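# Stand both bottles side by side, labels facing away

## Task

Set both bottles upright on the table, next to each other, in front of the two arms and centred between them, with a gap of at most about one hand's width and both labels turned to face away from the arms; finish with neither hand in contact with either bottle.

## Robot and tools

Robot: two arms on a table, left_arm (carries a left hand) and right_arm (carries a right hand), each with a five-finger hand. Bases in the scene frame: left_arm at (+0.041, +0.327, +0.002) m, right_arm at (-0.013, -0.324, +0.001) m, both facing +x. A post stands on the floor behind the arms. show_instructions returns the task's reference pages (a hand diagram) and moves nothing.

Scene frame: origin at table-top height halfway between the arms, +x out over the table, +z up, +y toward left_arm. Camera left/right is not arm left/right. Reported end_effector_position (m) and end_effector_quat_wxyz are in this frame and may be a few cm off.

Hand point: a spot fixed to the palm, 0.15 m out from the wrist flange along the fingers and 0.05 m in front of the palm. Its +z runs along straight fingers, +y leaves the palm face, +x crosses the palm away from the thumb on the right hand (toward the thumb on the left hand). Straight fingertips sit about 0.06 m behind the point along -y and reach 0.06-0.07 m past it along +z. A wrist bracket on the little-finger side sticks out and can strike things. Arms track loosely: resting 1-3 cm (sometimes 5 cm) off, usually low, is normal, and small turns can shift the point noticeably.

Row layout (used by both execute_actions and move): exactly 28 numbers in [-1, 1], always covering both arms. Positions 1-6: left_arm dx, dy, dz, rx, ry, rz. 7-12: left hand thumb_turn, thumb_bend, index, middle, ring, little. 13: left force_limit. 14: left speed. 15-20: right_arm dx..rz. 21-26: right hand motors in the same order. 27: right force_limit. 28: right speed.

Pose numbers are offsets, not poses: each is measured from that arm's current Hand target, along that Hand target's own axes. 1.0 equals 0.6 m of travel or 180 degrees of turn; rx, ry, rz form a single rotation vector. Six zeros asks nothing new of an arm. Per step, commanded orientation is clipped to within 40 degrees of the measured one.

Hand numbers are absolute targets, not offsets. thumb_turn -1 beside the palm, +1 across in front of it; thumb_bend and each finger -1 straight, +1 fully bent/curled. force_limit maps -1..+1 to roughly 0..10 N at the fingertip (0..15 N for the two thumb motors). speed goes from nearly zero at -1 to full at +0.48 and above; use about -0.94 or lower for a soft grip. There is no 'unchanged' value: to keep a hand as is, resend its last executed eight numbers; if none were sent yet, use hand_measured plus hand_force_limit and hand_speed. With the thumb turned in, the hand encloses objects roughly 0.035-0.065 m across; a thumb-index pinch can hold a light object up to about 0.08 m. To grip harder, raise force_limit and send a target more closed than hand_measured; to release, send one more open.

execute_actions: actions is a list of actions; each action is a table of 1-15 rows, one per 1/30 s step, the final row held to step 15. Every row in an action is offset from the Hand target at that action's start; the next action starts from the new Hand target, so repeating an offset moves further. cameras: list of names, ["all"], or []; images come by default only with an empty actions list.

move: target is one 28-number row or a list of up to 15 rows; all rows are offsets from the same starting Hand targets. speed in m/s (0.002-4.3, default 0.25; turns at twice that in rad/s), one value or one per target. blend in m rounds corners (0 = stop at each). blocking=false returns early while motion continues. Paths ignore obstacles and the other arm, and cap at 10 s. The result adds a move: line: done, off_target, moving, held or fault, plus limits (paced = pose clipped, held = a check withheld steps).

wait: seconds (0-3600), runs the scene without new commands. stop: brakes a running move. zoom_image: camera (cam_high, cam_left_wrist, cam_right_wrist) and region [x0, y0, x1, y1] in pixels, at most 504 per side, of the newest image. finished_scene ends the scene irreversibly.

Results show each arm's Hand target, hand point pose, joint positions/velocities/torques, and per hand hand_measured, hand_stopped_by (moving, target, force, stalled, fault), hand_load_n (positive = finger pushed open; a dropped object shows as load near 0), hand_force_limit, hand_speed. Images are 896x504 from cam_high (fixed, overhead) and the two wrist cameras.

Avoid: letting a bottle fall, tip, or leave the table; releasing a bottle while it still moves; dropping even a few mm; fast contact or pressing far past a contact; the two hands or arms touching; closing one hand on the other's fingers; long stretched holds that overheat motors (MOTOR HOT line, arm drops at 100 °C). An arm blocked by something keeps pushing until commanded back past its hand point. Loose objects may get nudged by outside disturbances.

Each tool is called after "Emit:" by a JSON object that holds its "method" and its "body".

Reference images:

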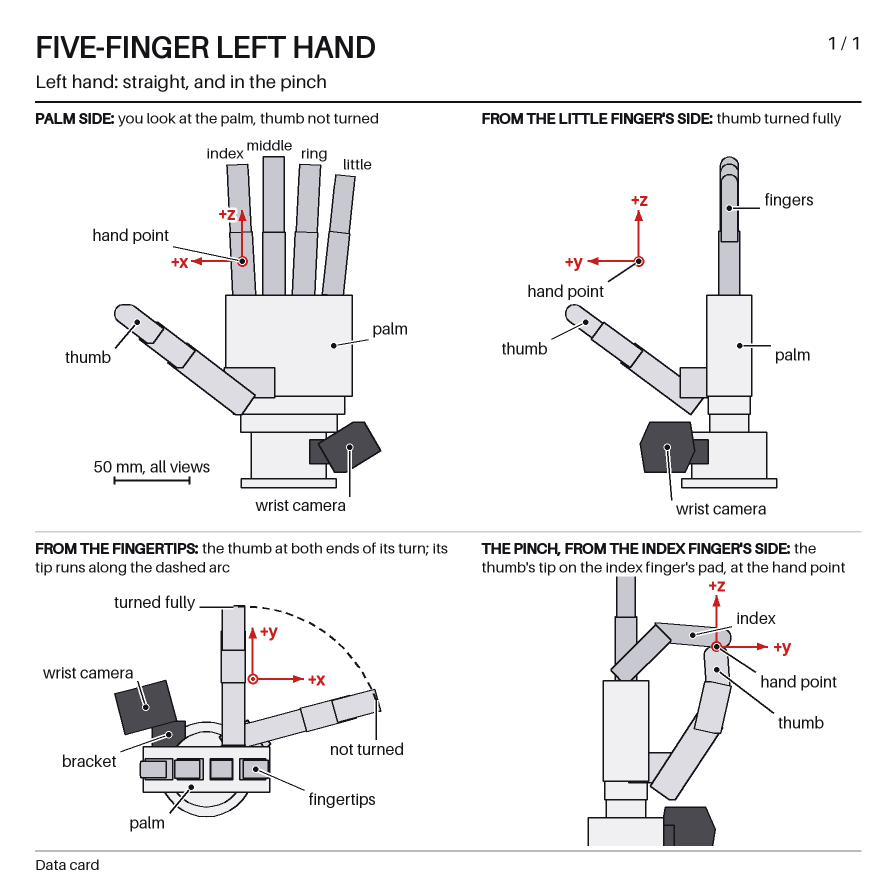

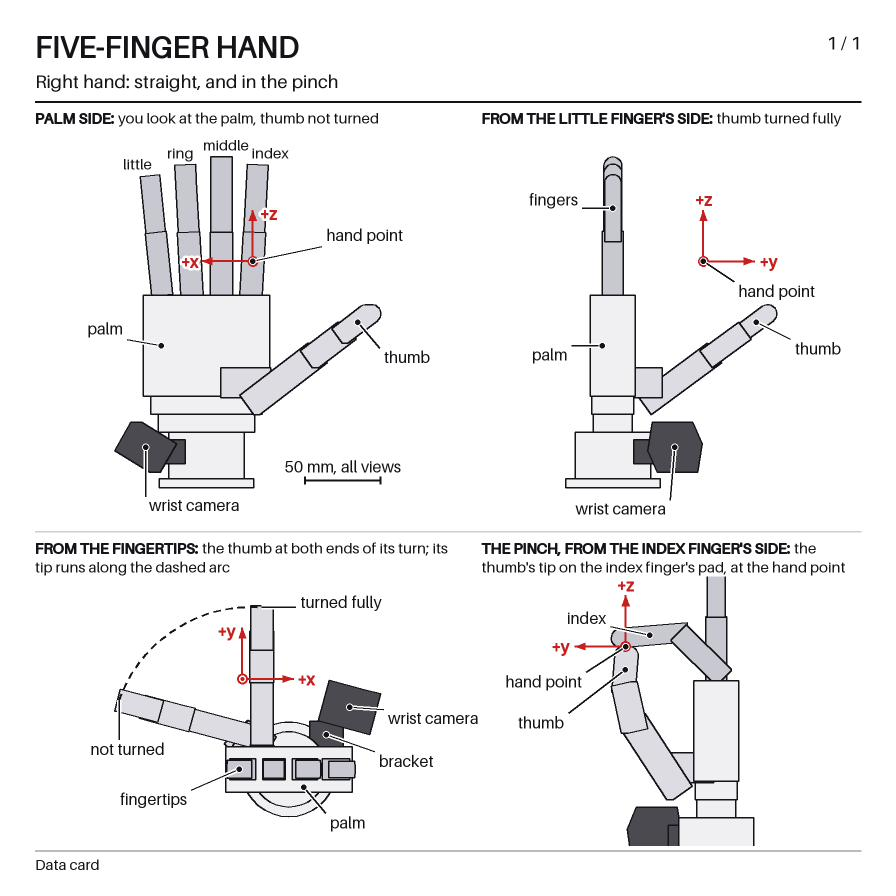

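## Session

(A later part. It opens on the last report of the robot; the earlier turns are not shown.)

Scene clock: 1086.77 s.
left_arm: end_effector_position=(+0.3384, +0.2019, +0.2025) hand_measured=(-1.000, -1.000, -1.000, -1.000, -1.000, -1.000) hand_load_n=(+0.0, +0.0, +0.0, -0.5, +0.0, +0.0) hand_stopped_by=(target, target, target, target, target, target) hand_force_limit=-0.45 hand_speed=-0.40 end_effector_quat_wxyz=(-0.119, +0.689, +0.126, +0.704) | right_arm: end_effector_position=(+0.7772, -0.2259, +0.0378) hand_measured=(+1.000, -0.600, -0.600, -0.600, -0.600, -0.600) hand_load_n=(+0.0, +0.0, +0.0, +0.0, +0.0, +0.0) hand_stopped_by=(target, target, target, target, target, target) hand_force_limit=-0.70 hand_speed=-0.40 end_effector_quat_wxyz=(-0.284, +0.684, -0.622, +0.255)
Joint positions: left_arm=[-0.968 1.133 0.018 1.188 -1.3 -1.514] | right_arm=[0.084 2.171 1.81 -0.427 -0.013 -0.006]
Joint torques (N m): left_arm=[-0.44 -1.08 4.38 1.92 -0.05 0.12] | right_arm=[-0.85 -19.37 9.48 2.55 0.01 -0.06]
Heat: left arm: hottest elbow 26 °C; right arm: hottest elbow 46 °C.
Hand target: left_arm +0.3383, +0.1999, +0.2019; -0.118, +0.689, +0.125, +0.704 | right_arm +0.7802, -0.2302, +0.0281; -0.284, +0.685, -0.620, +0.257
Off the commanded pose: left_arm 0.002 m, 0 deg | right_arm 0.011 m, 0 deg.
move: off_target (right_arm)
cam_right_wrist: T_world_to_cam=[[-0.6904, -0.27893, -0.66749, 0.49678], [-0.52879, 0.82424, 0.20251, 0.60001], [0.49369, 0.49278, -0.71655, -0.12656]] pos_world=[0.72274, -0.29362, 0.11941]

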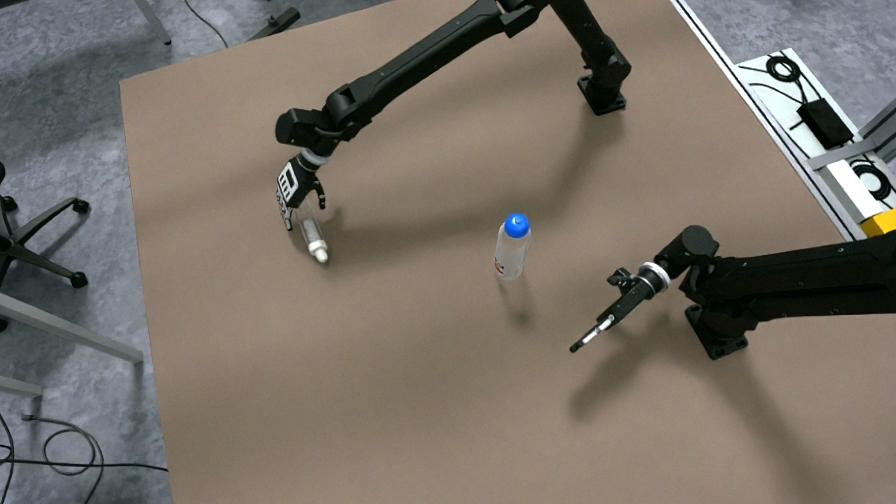

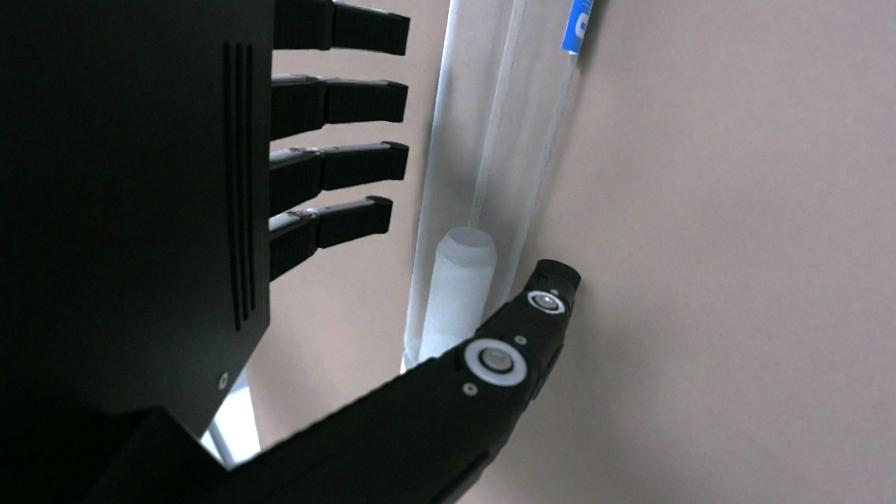

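Emit:
{"method": "move", "body": {"target": [0,0,0,0,0,0,-1,-1,-1,-1,-1,-1,-0.45,-0.4,0,0.0355,-0.0355,0,0,0,1,-0.6,-0.6,-0.6,-0.6,-0.6,-0.7,-0.4], "speed": 0.03, "cameras": ["cam_high","cam_right_wrist"]}}

Emit:
{"method": "zoom_image", "body": {"camera": "cam_high", "region": [240, 140, 370, 280]}}

Scene clock: 1094.07 s.
left_arm: end_effector_position=(+0.3384, +0.2019, +0.2025) hand_measured=(-1.000, -1.000, -1.000, -1.000, -1.000, -1.000) hand_load_n=(+0.0, +0.0, +0.0, +0.0, +0.0, +0.0) hand_stopped_by=(target, target, target, target, target, target) hand_force_limit=-0.45 hand_speed=-0.40 end_effector_quat_wxyz=(-0.119, +0.689, +0.126, +0.704) | right_arm: end_effector_position=(+0.7485, -0.2282, +0.0176) hand_measured=(+1.000, -0.600, -0.600, -0.600, -0.600, -0.600) hand_load_n=(+0.0, +0.0, +0.0, +1.0, +0.0, +0.0) hand_stopped_by=(target, target, target, target, target, target) hand_force_limit=-0.70 hand_speed=-0.40 end_effector_quat_wxyz=(-0.278, +0.686, -0.624, +0.249)
Joint positions: left_arm=[-0.968 1.133 0.018 1.188 -1.3 -1.514] | right_arm=[0.084 2.128 1.684 -0.362 -0.013 -0.006]
Joint torques (N m): left_arm=[-0.32 -1.08 4.36 1.98 -0.04 0.14] | right_arm=[-1.08 -20.95 8.64 2.29 0 -0.06]
Heat: left arm: hottest elbow 26 °C; right arm: hottest elbow 44 °C.
Hand target: left_arm +0.3383, +0.1999, +0.2019; -0.118, +0.689, +0.125, +0.704 | right_arm +0.7502, -0.2332, +0.0279; -0.284, +0.685, -0.620, +0.257
Off the commanded pose: left_arm 0.002 m, 0 deg | right_arm 0.012 m, 1 deg.
move: off_target (right_arm)
cam_right_wrist: T_world_to_cam=[[-0.70215, -0.27989, -0.65472, 0.47123], [-0.52527, 0.82439, 0.2109, 0.58809], [0.48071, 0.49198, -0.72586, -0.11606]] pos_world=[0.69557, -0.29582, 0.10025]

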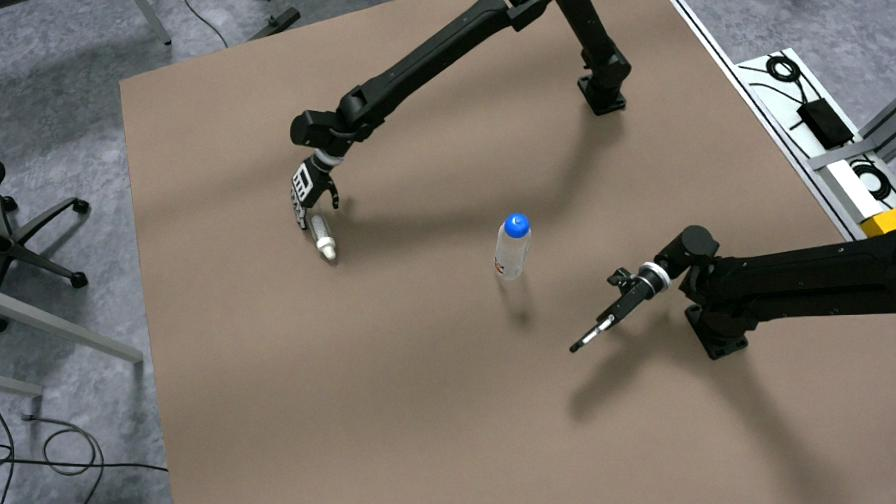

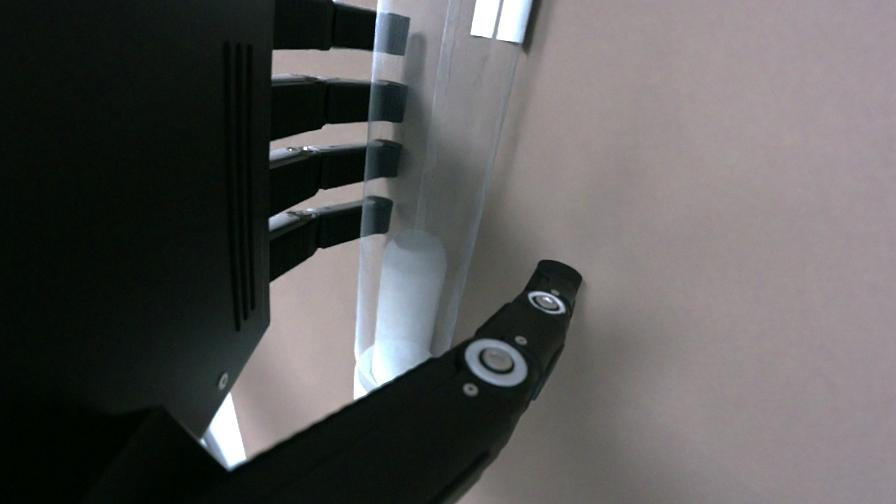

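Scaled by 3.600.

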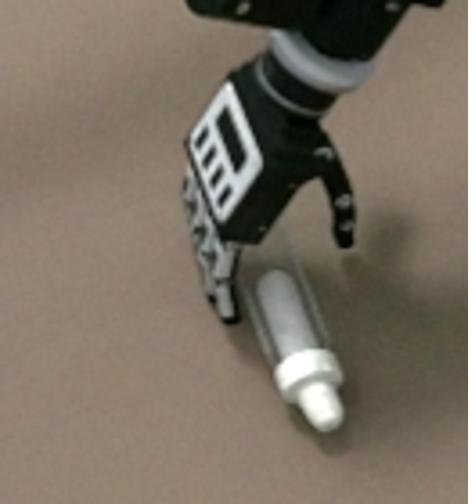

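Emit:
{"method": "move", "body": {"target": [0,0,0,0,0,0,-1,-1,-1,-1,-1,-1,-0.45,-0.4,0,0.0072,-0.0355,0,0,0,1,-0.6,-0.6,-0.6,-0.6,-0.6,-0.7,-0.4], "speed": 0.03, "cameras": ["cam_high","cam_right_wrist"]}}

Emit:
{"method": "zoom_image", "body": {"camera": "cam_high", "region": [240, 140, 370, 280]}}

Scene clock: 1105.87 s.
left_arm: end_effector_position=(+0.3384, +0.2019, +0.2025) hand_measured=(-1.000, -1.000, -1.000, -1.000, -1.000, -1.000) hand_load_n=(-0.5, +0.0, +0.0, +0.0, +0.0, +0.0) hand_stopped_by=(target, target, target, target, target, target) hand_force_limit=-0.45 hand_speed=-0.40 end_effector_quat_wxyz=(-0.119, +0.689, +0.126, +0.704) | right_arm: end_effector_position=(+0.7270, -0.2300, +0.0239) hand_measured=(+1.000, -0.600, -0.600, -0.600, -0.600, -0.600) hand_load_n=(+0.0, +0.0, +0.0, +0.0, +0.0, +0.0) hand_stopped_by=(target, target, target, target, target, target) hand_force_limit=-0.70 hand_speed=-0.40 end_effector_quat_wxyz=(-0.273, +0.688, -0.626, +0.245)
Joint positions: left_arm=[-0.968 1.133 0.018 1.188 -1.3 -1.514] | right_arm=[0.084 2.074 1.615 -0.361 -0.013 -0.006]
Joint torques (N m): left_arm=[-0.38 -1.08 4.34 1.95 -0.06 0.13] | right_arm=[-1.08 -20.66 8.99 2.47 -0.01 -0.07]
Motor temperatures (°C): left_arm=[21 25 26 20 19 19] | right_arm=[22 30 43 19 18 21]
Heat: left arm: hottest elbow 26 °C; right arm: hottest elbow 43 °C.
Hand target: left_arm +0.3383, +0.1999, +0.2019; -0.118, +0.689, +0.125, +0.704 | right_arm +0.7321, -0.2350, +0.0399; -0.284, +0.685, -0.620, +0.257
Off the commanded pose: left_arm 0.002 m, 0 deg | right_arm 0.018 m, 2 deg.
move: off_target (right_arm)
cam_right_wrist: T_world_to_cam=[[-0.71126, -0.28064, -0.64448, 0.46588], [-0.5223, 0.8246, 0.21734, 0.57467], [0.47044, 0.4912, -0.73308, -0.09285]] pos_world=[0.6752, -0.29751, 0.10728]

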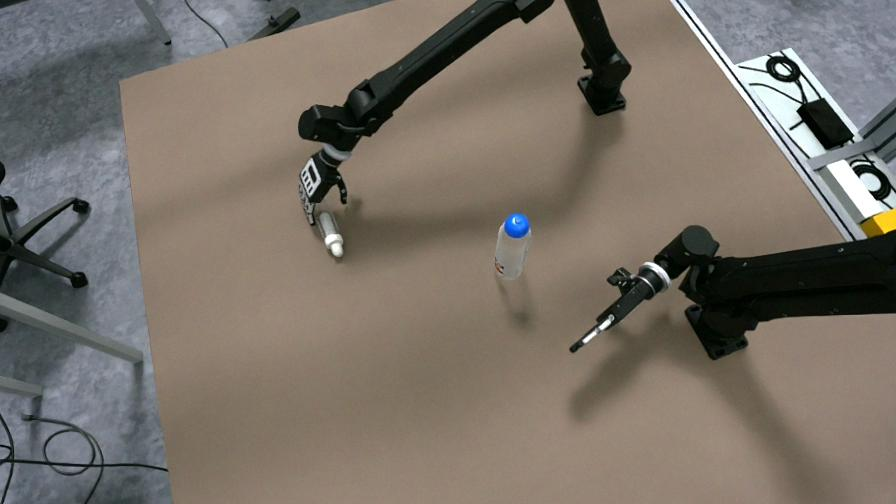

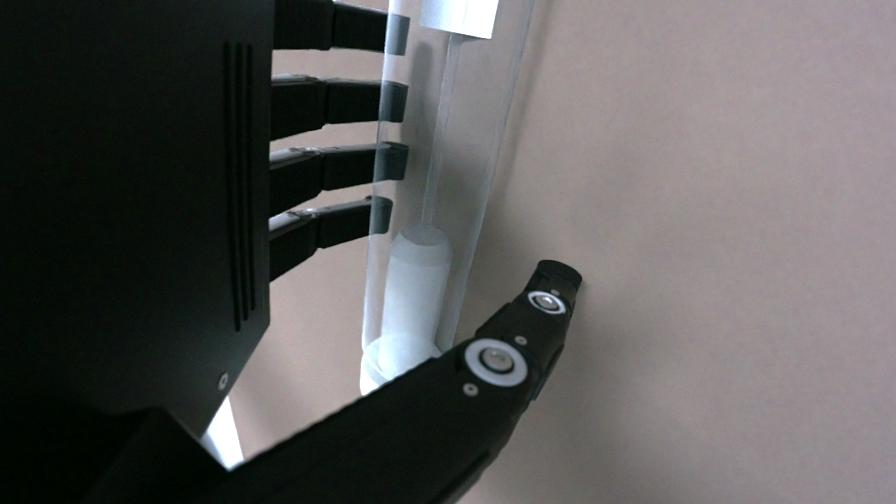

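Scaled by 3.600.

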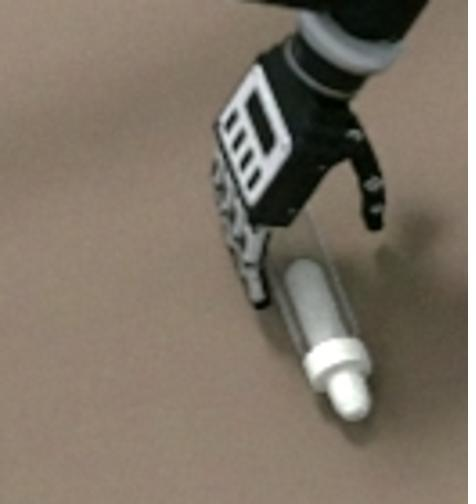

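Emit:
{"method": "move", "body": {"target": [0,0,0,0,0,0,-1,-1,-1,-1,-1,-1,-0.45,-0.4,0,0.0225,-0.034,0,0,0,1,-0.6,-0.6,-0.6,-0.6,-0.6,-0.7,-0.4], "speed": 0.03, "cameras": ["cam_high","cam_right_wrist"]}}

Emit:
{"method": "zoom_image", "body": {"camera": "cam_high", "region": [240, 140, 370, 280]}}

Emit:
{"method": "zoom_image", "body": {"camera": "cam_right_wrist", "region": [340, 0, 600, 200]}}

Scene clock: 1110.93 s.
left_arm: end_effector_position=(+0.3384, +0.2019, +0.2025) hand_measured=(-1.000, -1.000, -1.000, -1.000, -1.000, -1.000) hand_load_n=(+0.0, -0.5, +0.0, +0.0, +0.0, +0.0) hand_stopped_by=(target, target, target, target, target, target) hand_force_limit=-0.45 hand_speed=-0.40 end_effector_quat_wxyz=(-0.119, +0.689, +0.126, +0.704) | right_arm: end_effector_position=(+0.7027, -0.2320, +0.0287) hand_measured=(+1.000, -0.600, -0.600, -0.600, -0.600, -0.600) hand_load_n=(+0.0, +0.0, +0.0, +0.0, +0.0, -0.5) hand_stopped_by=(target, target, target, target, target, target) hand_force_limit=-0.70 hand_speed=-0.40 end_effector_quat_wxyz=(-0.272, +0.689, -0.626, +0.244)
Joint positions: left_arm=[-0.968 1.133 0.018 1.188 -1.3 -1.514] | right_arm=[0.084 2.012 1.525 -0.336 -0.013 -0.007]
Joint torques (N m): left_arm=[-0.44 -1.03 4.38 1.91 -0.05 0.12] | right_arm=[-1.08 -20.01 8.92 2.51 -0.02 -0.08]
Heat: left arm: hottest elbow 26 °C; right arm: hottest elbow 42 °C.
Hand target: left_arm +0.3383, +0.1999, +0.2019; -0.118, +0.689, +0.125, +0.704 | right_arm +0.7083, -0.2373, +0.0448; -0.284, +0.685, -0.620, +0.257
Off the commanded pose: left_arm 0.002 m, 0 deg | right_arm 0.018 m, 2 deg.
move: off_target (right_arm)
cam_right_wrist: T_world_to_cam=[[-0.71259, -0.28113, -0.64279, 0.45202], [-0.52221, 0.82439, 0.21837, 0.56246], [0.46852, 0.49128, -0.73426, -0.07551]] pos_world=[0.6512, -0.29951, 0.11229]

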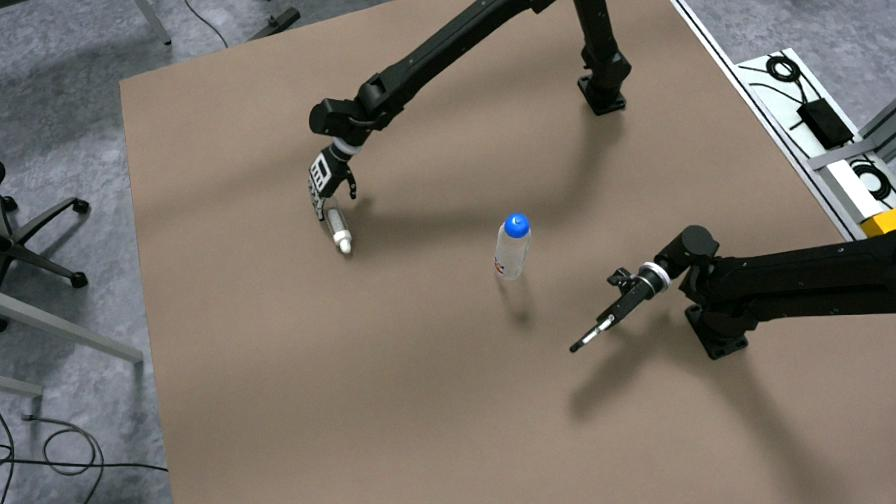

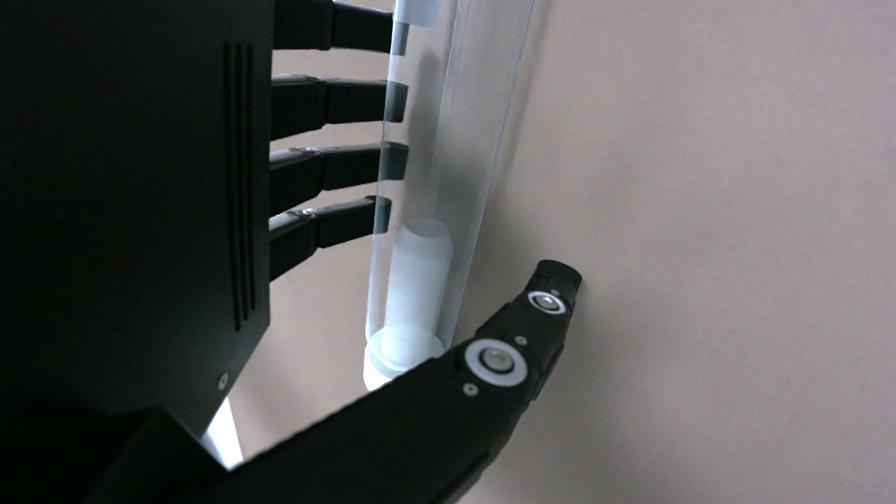

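Scaled by 3.600.

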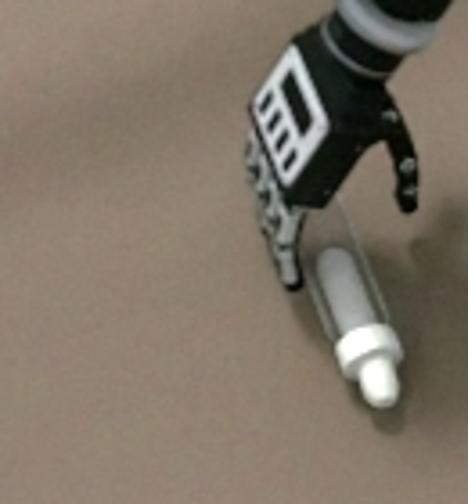

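Scaled by 1.938.

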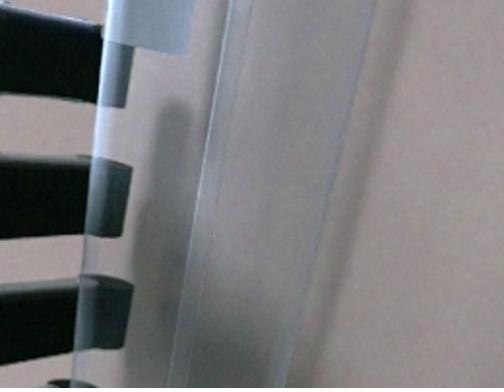

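Emit:
{"method": "move", "body": {"target": [0,0,0,0,0,0,-1,-1,-1,-1,-1,-1,-0.45,-0.4,0,-0.0402,0.0119,0,0,0,1,-0.6,-0.6,-0.6,-0.6,-0.6,-0.7,-0.4], "speed": 0.03, "cameras": ["cam_high","cam_right_wrist"]}}

Emit:
{"method": "zoom_image", "body": {"camera": "cam_high", "region": [240, 140, 370, 280]}}

Scene clock: 1137.10 s.
left_arm: end_effector_position=(+0.3384, +0.2019, +0.2025) hand_measured=(-1.000, -1.000, -1.000, -1.000, -1.000, -1.000) hand_load_n=(+0.0, +0.0, +0.0, +0.0, +0.0, +0.0) hand_stopped_by=(target, target, target, target, target, target) hand_force_limit=-0.45 hand_speed=-0.40 end_effector_quat_wxyz=(-0.119, +0.689, +0.126, +0.704) | right_arm: end_effector_position=(+0.7132, -0.2311, +0.0452) hand_measured=(+1.000, -0.600, -0.600, -0.600, -0.600, -0.600) hand_load_n=(+0.0, +0.0, +0.0, +0.0, +0.0, +0.0) hand_stopped_by=(target, target, target, target, target, target) hand_force_limit=-0.70 hand_speed=-0.40 end_effector_quat_wxyz=(-0.277, +0.687, -0.625, +0.248)
Joint positions: left_arm=[-0.968 1.133 0.018 1.188 -1.3 -1.514] | right_arm=[0.084 2.012 1.568 -0.366 -0.013 -0.007]
Joint velocities: left_arm=[0.005 -0.005 -0.002 -0.002 -0.022 -0.154] | right_arm=[within noise]
Joint torques (N m): left_arm=[-0.38 -1.08 4.3 1.95 -0.03 0.12] | right_arm=[-1.03 -17.32 13.45 1.46 0 -0.07]
Heat: left arm: hottest elbow 26 °C; right arm: hottest elbow 39 °C.
Hand target: left_arm +0.3383, +0.1999, +0.2019; -0.118, +0.689, +0.125, +0.704 | right_arm +0.7303, -0.2351, +0.0569; -0.284, +0.685, -0.620, +0.257
Off the commanded pose: left_arm 0.002 m, 0 deg | right_arm 0.021 m, 1 deg.
move: off_target (right_arm)
cam_right_wrist: T_world_to_cam=[[-0.70396, -0.28042, -0.65254, 0.46481], [-0.5251, 0.82413, 0.21232, 0.56586], [0.47824, 0.49211, -0.7274, -0.07576]] pos_world=[0.66058, -0.29872, 0.12806]

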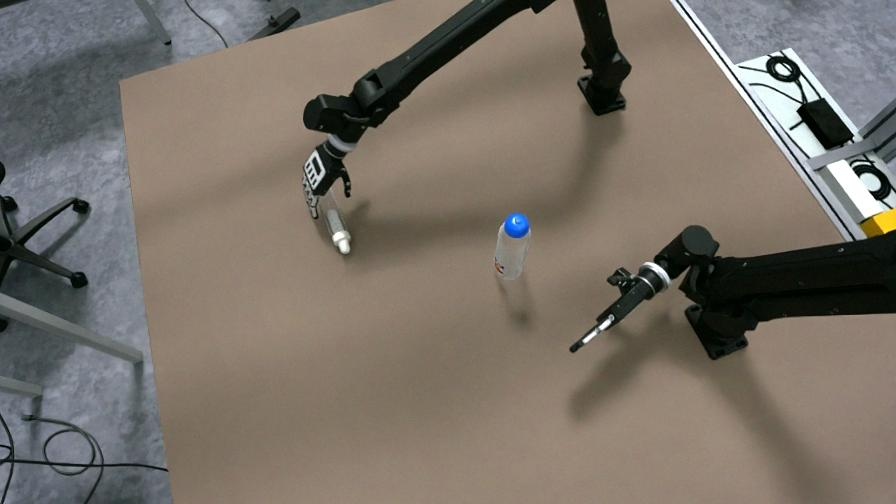

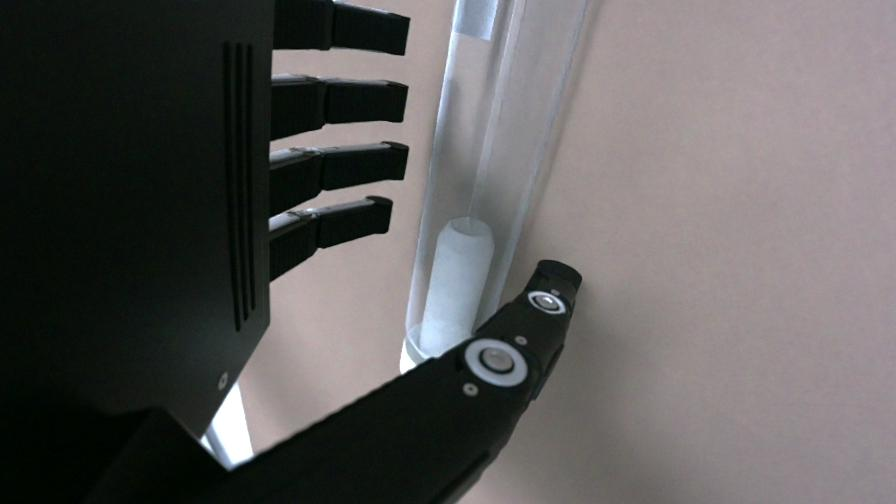

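Scaled by 3.600.

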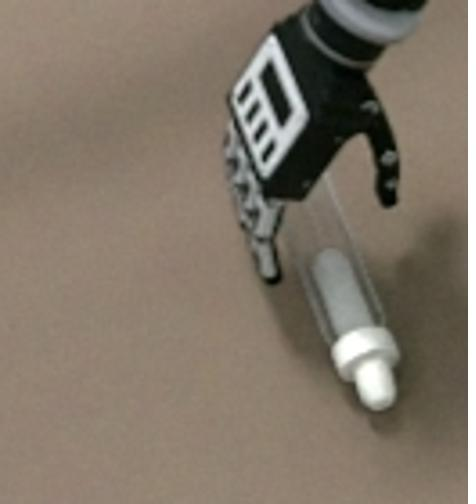

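Emit:
{"method": "move", "body": {"target": [0,0,0,0,0,0,-1,-1,-1,-1,-1,-1,-0.45,-0.4,-0.001,0.0460,0.0318,0,0,0,1,-0.6,-0.6,-0.6,-0.6,-0.6,-0.7,-0.4], "speed": 0.03, "cameras": ["cam_high","cam_right_wrist"]}}

Emit:
{"method": "zoom_image", "body": {"camera": "cam_high", "region": [240, 140, 370, 280]}}

Scene clock: 1142.83 s.
left_arm: end_effector_position=(+0.3384, +0.2019, +0.2025) hand_measured=(-1.000, -1.000, -1.000, -1.000, -1.000, -1.000) hand_load_n=(+0.0, +0.0, +0.0, +0.0, +0.0, +0.0) hand_stopped_by=(target, target, target, target, target, target) hand_force_limit=-0.45 hand_speed=-0.40 end_effector_quat_wxyz=(-0.119, +0.689, +0.126, +0.704) | right_arm: end_effector_position=(+0.7224, -0.2304, +0.0344) hand_measured=(+1.000, -0.600, -0.600, -0.600, -0.600, -0.600) hand_load_n=(+0.0, +0.0, +0.0, +0.0, +0.0, +0.0) hand_stopped_by=(target, target, target, target, target, target) hand_force_limit=-0.70 hand_speed=-0.40 end_effector_quat_wxyz=(-0.285, +0.683, -0.621, +0.256)
Joint positions: left_arm=[-0.968 1.133 0.018 1.188 -1.3 -1.514] | right_arm=[0.084 2.037 1.568 -0.317 -0.013 -0.007]
Joint torques (N m): left_arm=[-0.32 -0.97 4.36 1.96 -0.05 0.13] | right_arm=[-1.03 -17.61 8.96 2.54 0 -0.06]
Heat: left arm: hottest elbow 26 °C; right arm: hottest elbow 39 °C.
Hand target: left_arm +0.3383, +0.1999, +0.2019; -0.118, +0.689, +0.125, +0.704 | right_arm +0.7242, -0.2351, +0.0240; -0.284, +0.685, -0.620, +0.257
Off the commanded pose: left_arm 0.002 m, 0 deg | right_arm 0.012 m, 0 deg.
move: off_target (right_arm)
cam_right_wrist: T_world_to_cam=[[-0.68814, -0.27911, -0.66975, 0.45378], [-0.53003, 0.82374, 0.2013, 0.5762], [0.49551, 0.49351, -0.71479, -0.10104]] pos_world=[0.66774, -0.29812, 0.1157]

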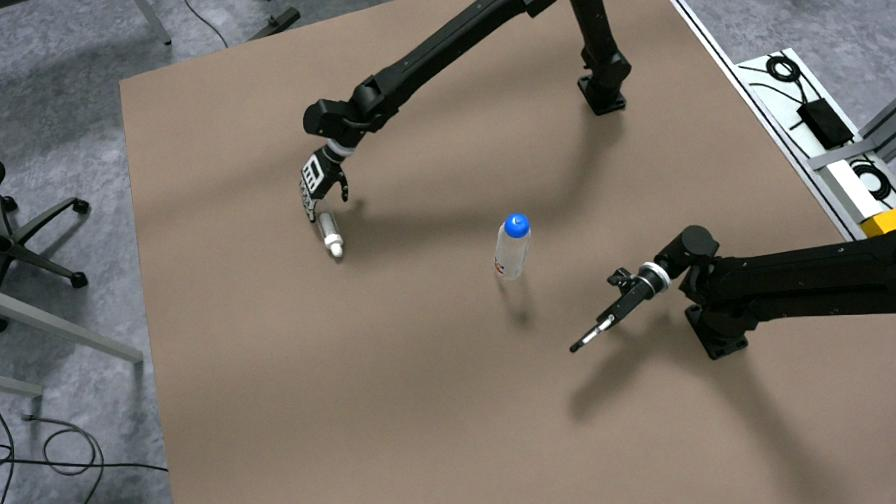

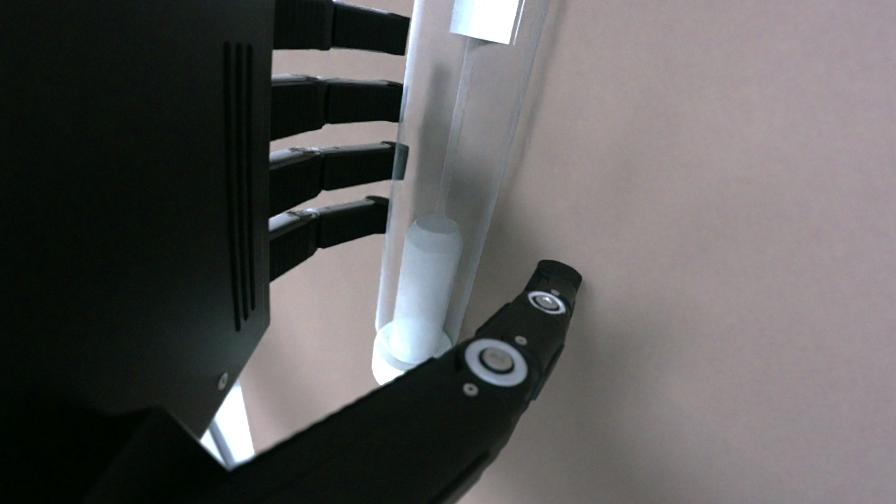

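Scaled by 3.600.

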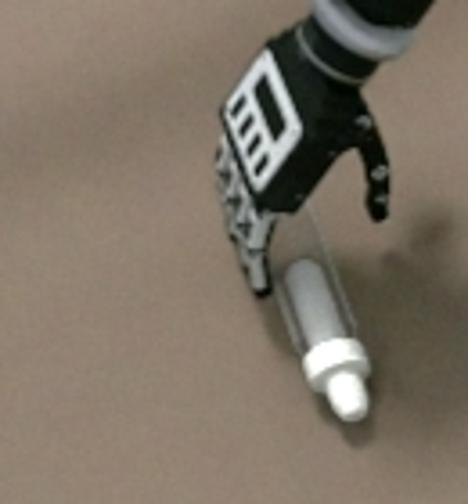

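Emit:
{"method": "move", "body": {"target": [0,0,0,0,0,0,-1,-1,-1,-1,-1,-1,-0.45,-0.4,0,0.0082,0.0082,0,0,0,1,-0.6,-0.35,-0.35,-0.35,-0.35,-0.7,-0.8], "speed": 0.02, "cameras": ["cam_high","cam_right_wrist"]}}

Emit:
{"method": "zoom_image", "body": {"camera": "cam_high", "region": [240, 140, 370, 280]}}

Scene clock: 1152.60 s.
left_arm: end_effector_position=(+0.3384, +0.2019, +0.2025) hand_measured=(-1.000, -1.000, -1.000, -1.000, -1.000, -1.000) hand_load_n=(+0.0, +0.0, +0.0, +0.0, +0.0, +0.0) hand_stopped_by=(target, target, target, target, target, target) hand_force_limit=-0.45 hand_speed=-0.40 end_effector_quat_wxyz=(-0.119, +0.689, +0.126, +0.704) | right_arm: end_effector_position=(+0.7214, -0.2304, +0.0249) hand_measured=(+1.000, -0.600, -0.350, -0.350, -0.350, -0.350) hand_load_n=(+0.0, +0.0, +0.0, +0.0, +0.0, +0.0) hand_stopped_by=(target, target, target, target, target, target) hand_force_limit=-0.70 hand_speed=-0.80 end_effector_quat_wxyz=(-0.284, +0.684, -0.622, +0.254)
Joint positions: left_arm=[-0.968 1.133 0.018 1.188 -1.3 -1.514] | right_arm=[0.084 2.047 1.56 -0.302 -0.013 -0.007]
Joint torques (N m): left_arm=[-0.44 -1.03 4.34 1.99 -0.05 0.13] | right_arm=[-1.08 -17.73 9.05 2.62 0.01 -0.06]
Motor temperatures (°C): left_arm=[21 25 26 20 19 19] | right_arm=[22 30 38 20 18 21]
Heat: left arm: hottest elbow 26 °C; right arm: hottest elbow 38 °C.
Hand target: left_arm +0.3383, +0.1999, +0.2019; -0.118, +0.689, +0.125, +0.704 | right_arm +0.7243, -0.2351, +0.0169; -0.284, +0.685, -0.620, +0.257
Off the commanded pose: left_arm 0.002 m, 0 deg | right_arm 0.010 m, 0 deg.
move: done
cam_right_wrist: T_world_to_cam=[[-0.69093, -0.2793, -0.66678, 0.44868], [-0.52919, 0.8238, 0.20328, 0.57706], [0.49252, 0.49331, -0.71699, -0.1051]] pos_world=[0.66714, -0.29822, 0.10651]

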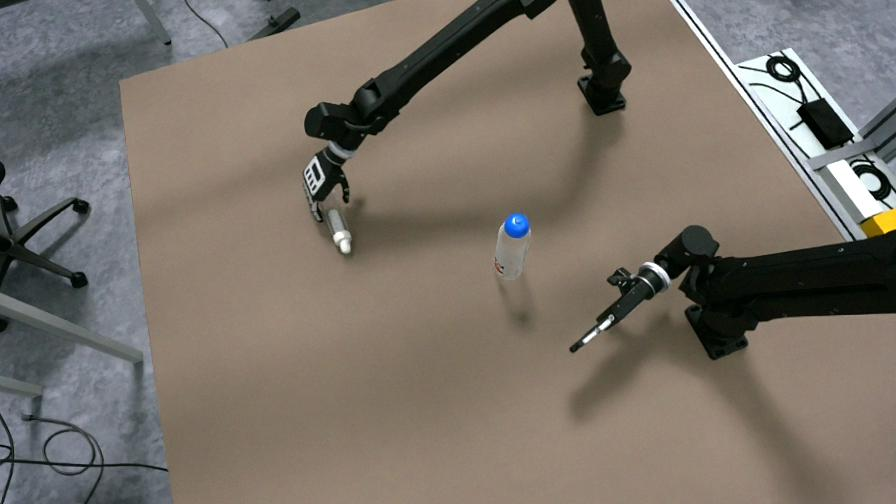

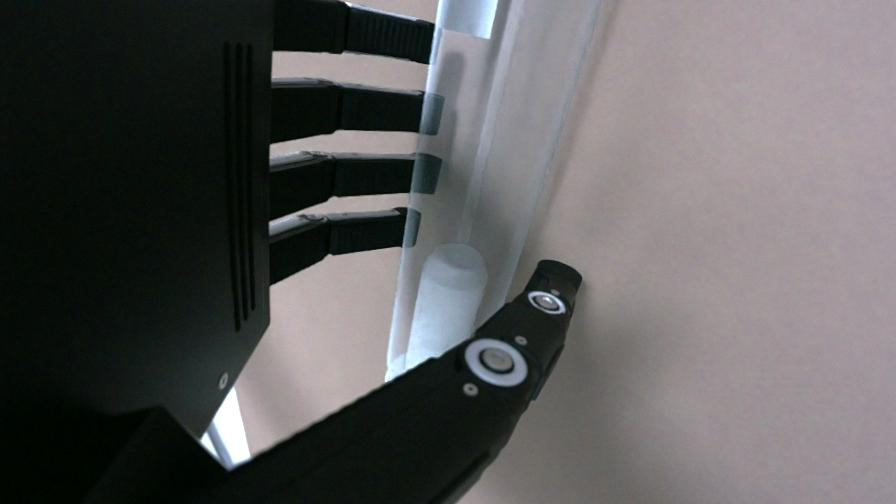

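Scaled by 3.600.

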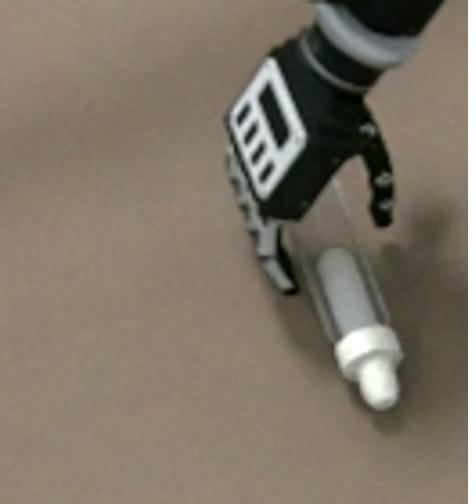

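Emit:
{"method": "move", "body": {"target": [0,0,0,0,0,0,-1,-1,-1,-1,-1,-1,-0.45,-0.4,0,0,0,0,0,0,1,0.1,-0.35,-0.35,-0.35,-0.35,-0.7,-0.85], "speed": 0.02, "cameras": ["cam_high","cam_right_wrist"]}}

Emit:
{"method": "zoom_image", "body": {"camera": "cam_high", "region": [240, 140, 370, 280]}}

Scene clock: 1159.80 s.
left_arm: end_effector_position=(+0.3384, +0.2019, +0.2025) hand_measured=(-1.000, -1.000, -1.000, -1.000, -1.000, -1.000) hand_load_n=(+0.0, +0.0, +0.0, +0.0, +0.0, +0.0) hand_stopped_by=(target, target, target, target, target, target) hand_force_limit=-0.45 hand_speed=-0.40 end_effector_quat_wxyz=(-0.119, +0.689, +0.126, +0.704) | right_arm: end_effector_position=(+0.7215, -0.2304, +0.0250) hand_measured=(+1.000, -0.044, -0.350, -0.350, -0.350, -0.350) hand_load_n=(+0.5, +2.0, +2.0, +0.5, +1.0, +0.5) hand_stopped_by=(target, force, target, target, target, target) hand_force_limit=-0.70 hand_speed=-0.85 end_effector_quat_wxyz=(-0.284, +0.684, -0.622, +0.255)
Joint positions: left_arm=[-0.968 1.133 0.018 1.188 -1.3 -1.514] | right_arm=[0.084 2.047 1.56 -0.302 -0.013 -0.007]
Joint torques (N m): left_arm=[-0.44 -1.08 4.34 1.96 -0.06 0.13] | right_arm=[-1.08 -17.9 9.07 2.54 0.01 -0.06]
Heat: left arm: hottest elbow 26 °C; right arm: hottest elbow 38 °C.
Hand target: left_arm +0.3383, +0.1999, +0.2019; -0.118, +0.689, +0.125, +0.704 | right_arm +0.7242, -0.2351, +0.0169; -0.284, +0.685, -0.620, +0.257
Off the commanded pose: left_arm 0.002 m, 0 deg | right_arm 0.010 m, 0 deg.
move: done
cam_right_wrist: T_world_to_cam=[[-0.69066, -0.2793, -0.66707, 0.44859], [-0.52927, 0.8238, 0.20306, 0.57712], [0.49281, 0.49331, -0.71679, -0.10525]] pos_world=[0.66714, -0.29822, 0.10661]

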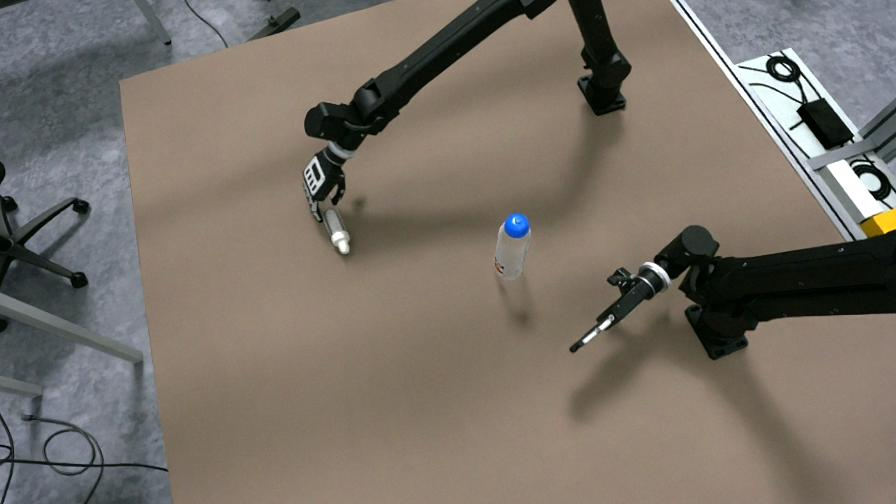

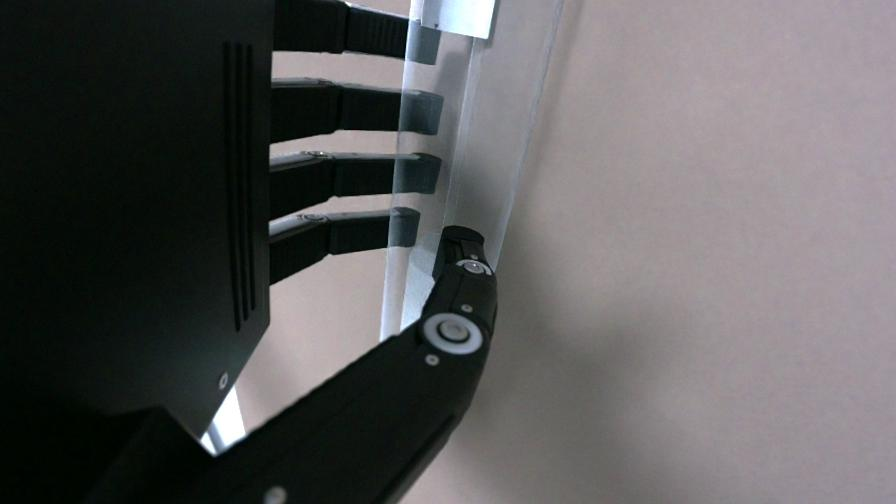

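Scaled by 3.600.

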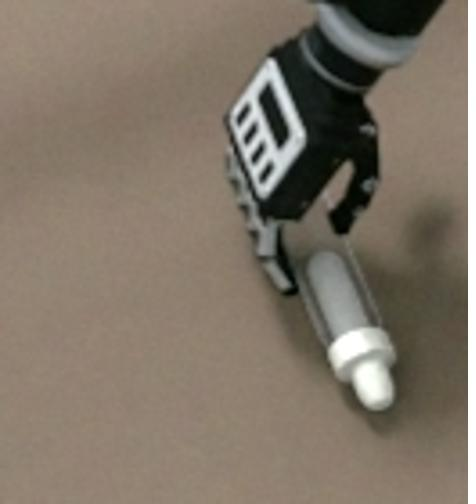

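Emit:
{"method": "zoom_image", "body": {"camera": "cam_right_wrist", "region": [340, 0, 600, 150]}}

Scaled by 1.938.

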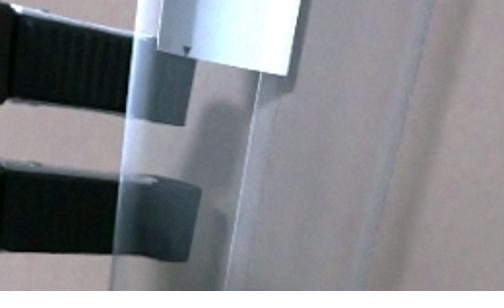

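Emit:
{"method": "move", "body": {"target": [[0,0,0,0,0,0,-1,-1,-1,-1,-1,-1,-0.45,-0.4,0,0,0,0,0,0,1,-0.5,-0.35,-0.35,-0.35,-0.35,-0.7,-0.6],[0,0,0,0,0,0,-1,-1,-1,-1,-1,-1,-0.45,-0.4,0,0.0119,-0.0308,0,0,0,1,-0.5,-0.35,-0.35,-0.35,-0.35,-0.7,-0.6]], "speed": 0.03, "cameras": ["cam_high","cam_right_wrist"]}}

Emit:
{"method": "zoom_image", "body": {"camera": "cam_right_wrist", "region": [340, 0, 600, 150]}}

Emit:
{"method": "zoom_image", "body": {"camera": "cam_high", "region": [240, 140, 370, 280]}}

Scene clock: 1175.10 s.
left_arm: end_effector_position=(+0.3384, +0.2019, +0.2025) hand_measured=(-1.000, -1.000, -1.000, -1.000, -1.000, -1.000) hand_load_n=(+0.0, +0.0, +0.0, +0.0, +0.5, +0.0) hand_stopped_by=(target, target, target, target, target, target) hand_force_limit=-0.45 hand_speed=-0.40 end_effector_quat_wxyz=(-0.119, +0.689, +0.126, +0.704) | right_arm: end_effector_position=(+0.7074, -0.2316, +0.0203) hand_measured=(+1.000, -0.500, -0.350, -0.350, -0.350, -0.350) hand_load_n=(+0.0, +0.0, +0.0, +1.0, +0.0, +0.0) hand_stopped_by=(target, target, target, target, target, target) hand_force_limit=-0.70 hand_speed=-0.60 end_effector_quat_wxyz=(-0.282, +0.685, -0.623, +0.253)
Joint positions: left_arm=[-0.968 1.133 0.018 1.188 -1.3 -1.514] | right_arm=[0.084 2.023 1.508 -0.28 -0.013 -0.007]
Joint torques (N m): left_arm=[-0.21 -0.91 4.44 1.96 -0.05 0.13] | right_arm=[-1.08 -19.31 8.09 2.17 -0.01 -0.06]
Heat: left arm: hottest elbow 26 °C; right arm: hottest elbow 39 °C.
Hand target: left_arm +0.3383, +0.1999, +0.2019; -0.118, +0.689, +0.125, +0.704 | right_arm +0.7062, -0.2369, +0.0248; -0.284, +0.685, -0.620, +0.257
Off the commanded pose: left_arm 0.002 m, 0 deg | right_arm 0.007 m, 1 deg.
move: done
cam_right_wrist: T_world_to_cam=[[-0.69473, -0.27969, -0.66267, 0.43806], [-0.52803, 0.82391, 0.20582, 0.57066], [0.48841, 0.4929, -0.72008, -0.09806]] pos_world=[0.65355, -0.29932, 0.10222]

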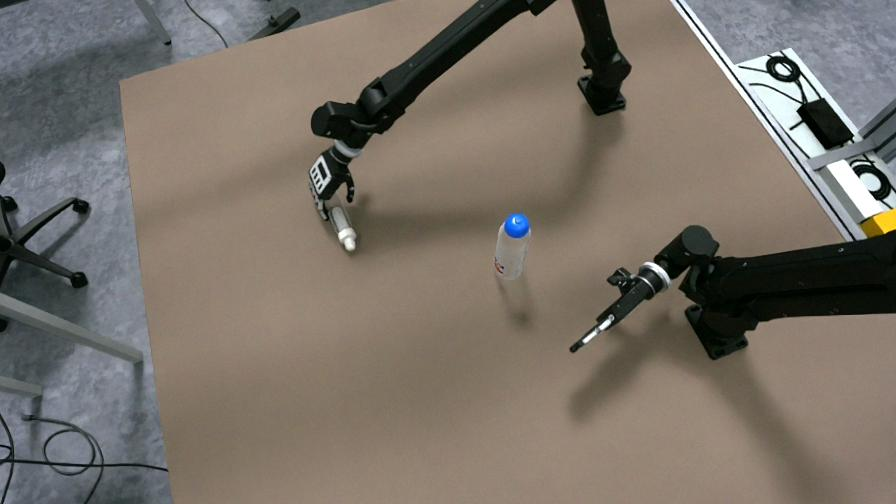

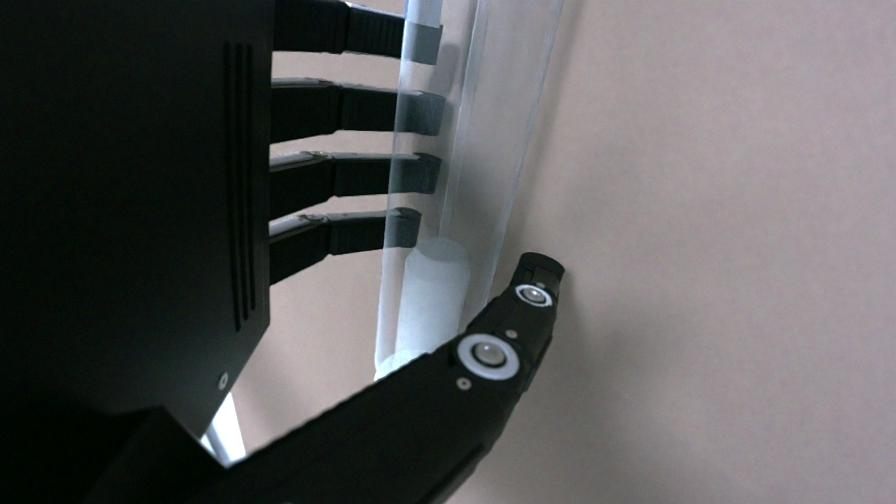

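Scaled by 1.938.

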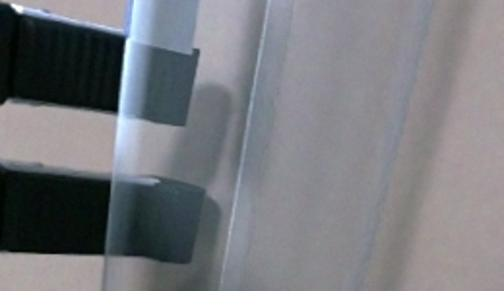

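Scaled by 3.600.

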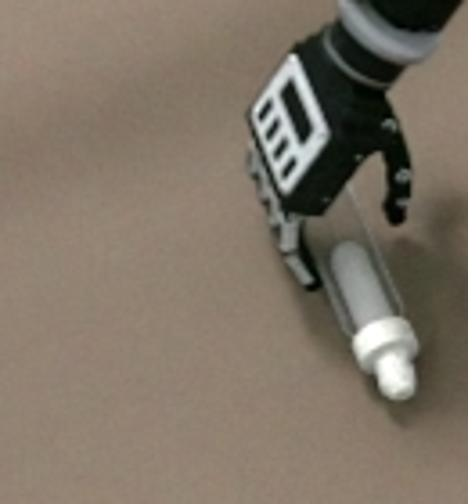

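Emit:
{"method": "move", "body": {"target": [0,0,0,0,0,0,-1,-1,-1,-1,-1,-1,-0.45,-0.4,0,0,0,0,0,0,1,0.2,-0.35,-0.35,-0.35,-0.35,-0.7,-0.85], "speed": 0.02, "cameras": ["cam_right_wrist"]}}

Emit:
{"method": "zoom_image", "body": {"camera": "cam_right_wrist", "region": [340, 0, 600, 150]}}

Scene clock: 1182.03 s.
left_arm: end_effector_position=(+0.3384, +0.2019, +0.2025) hand_measured=(-1.000, -1.000, -1.000, -1.000, -1.000, -1.000) hand_load_n=(+0.0, +0.0, +0.0, +0.0, +0.0, +0.0) hand_stopped_by=(target, target, target, target, target, target) hand_force_limit=-0.45 hand_speed=-0.40 end_effector_quat_wxyz=(-0.119, +0.689, +0.126, +0.704) | right_arm: end_effector_position=(+0.7074, -0.2316, +0.0203) hand_measured=(+1.000, -0.116, -0.350, -0.350, -0.350, -0.350) hand_load_n=(+0.5, +2.5, +2.0, +1.5, +1.0, +0.5) hand_stopped_by=(target, force, target, target, target, target) hand_force_limit=-0.70 hand_speed=-0.85 end_effector_quat_wxyz=(-0.282, +0.685, -0.623, +0.253)
Joint positions: left_arm=[-0.968 1.133 0.018 1.188 -1.3 -1.514] | right_arm=[0.084 2.023 1.508 -0.28 -0.013 -0.007]
Joint torques (N m): left_arm=[-0.32 -1.2 4.36 1.92 -0.04 0.14] | right_arm=[-0.97 -19.31 8.14 2.19 0 -0.07]
Heat: left arm: hottest elbow 26 °C; right arm: hottest elbow 38 °C.
Hand target: left_arm +0.3383, +0.1999, +0.2019; -0.118, +0.689, +0.125, +0.704 | right_arm +0.7062, -0.2369, +0.0248; -0.284, +0.685, -0.620, +0.257
Off the commanded pose: left_arm 0.002 m, 0 deg | right_arm 0.007 m, 1 deg.
move: done
cam_right_wrist: T_world_to_cam=[[-0.69473, -0.27969, -0.66267, 0.43806], [-0.52803, 0.82391, 0.20582, 0.57066], [0.48841, 0.4929, -0.72008, -0.09806]] pos_world=[0.65355, -0.29932, 0.10222]

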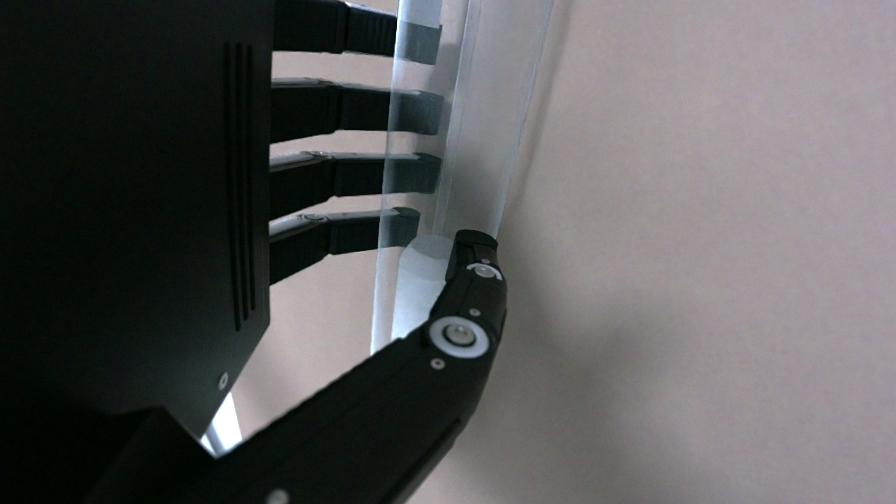

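Scaled by 1.938.

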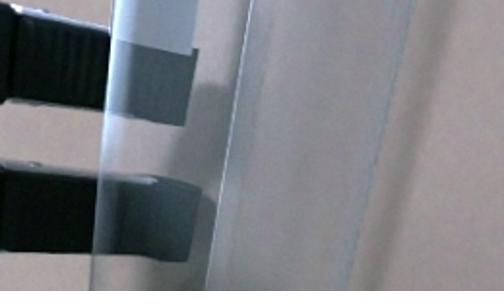

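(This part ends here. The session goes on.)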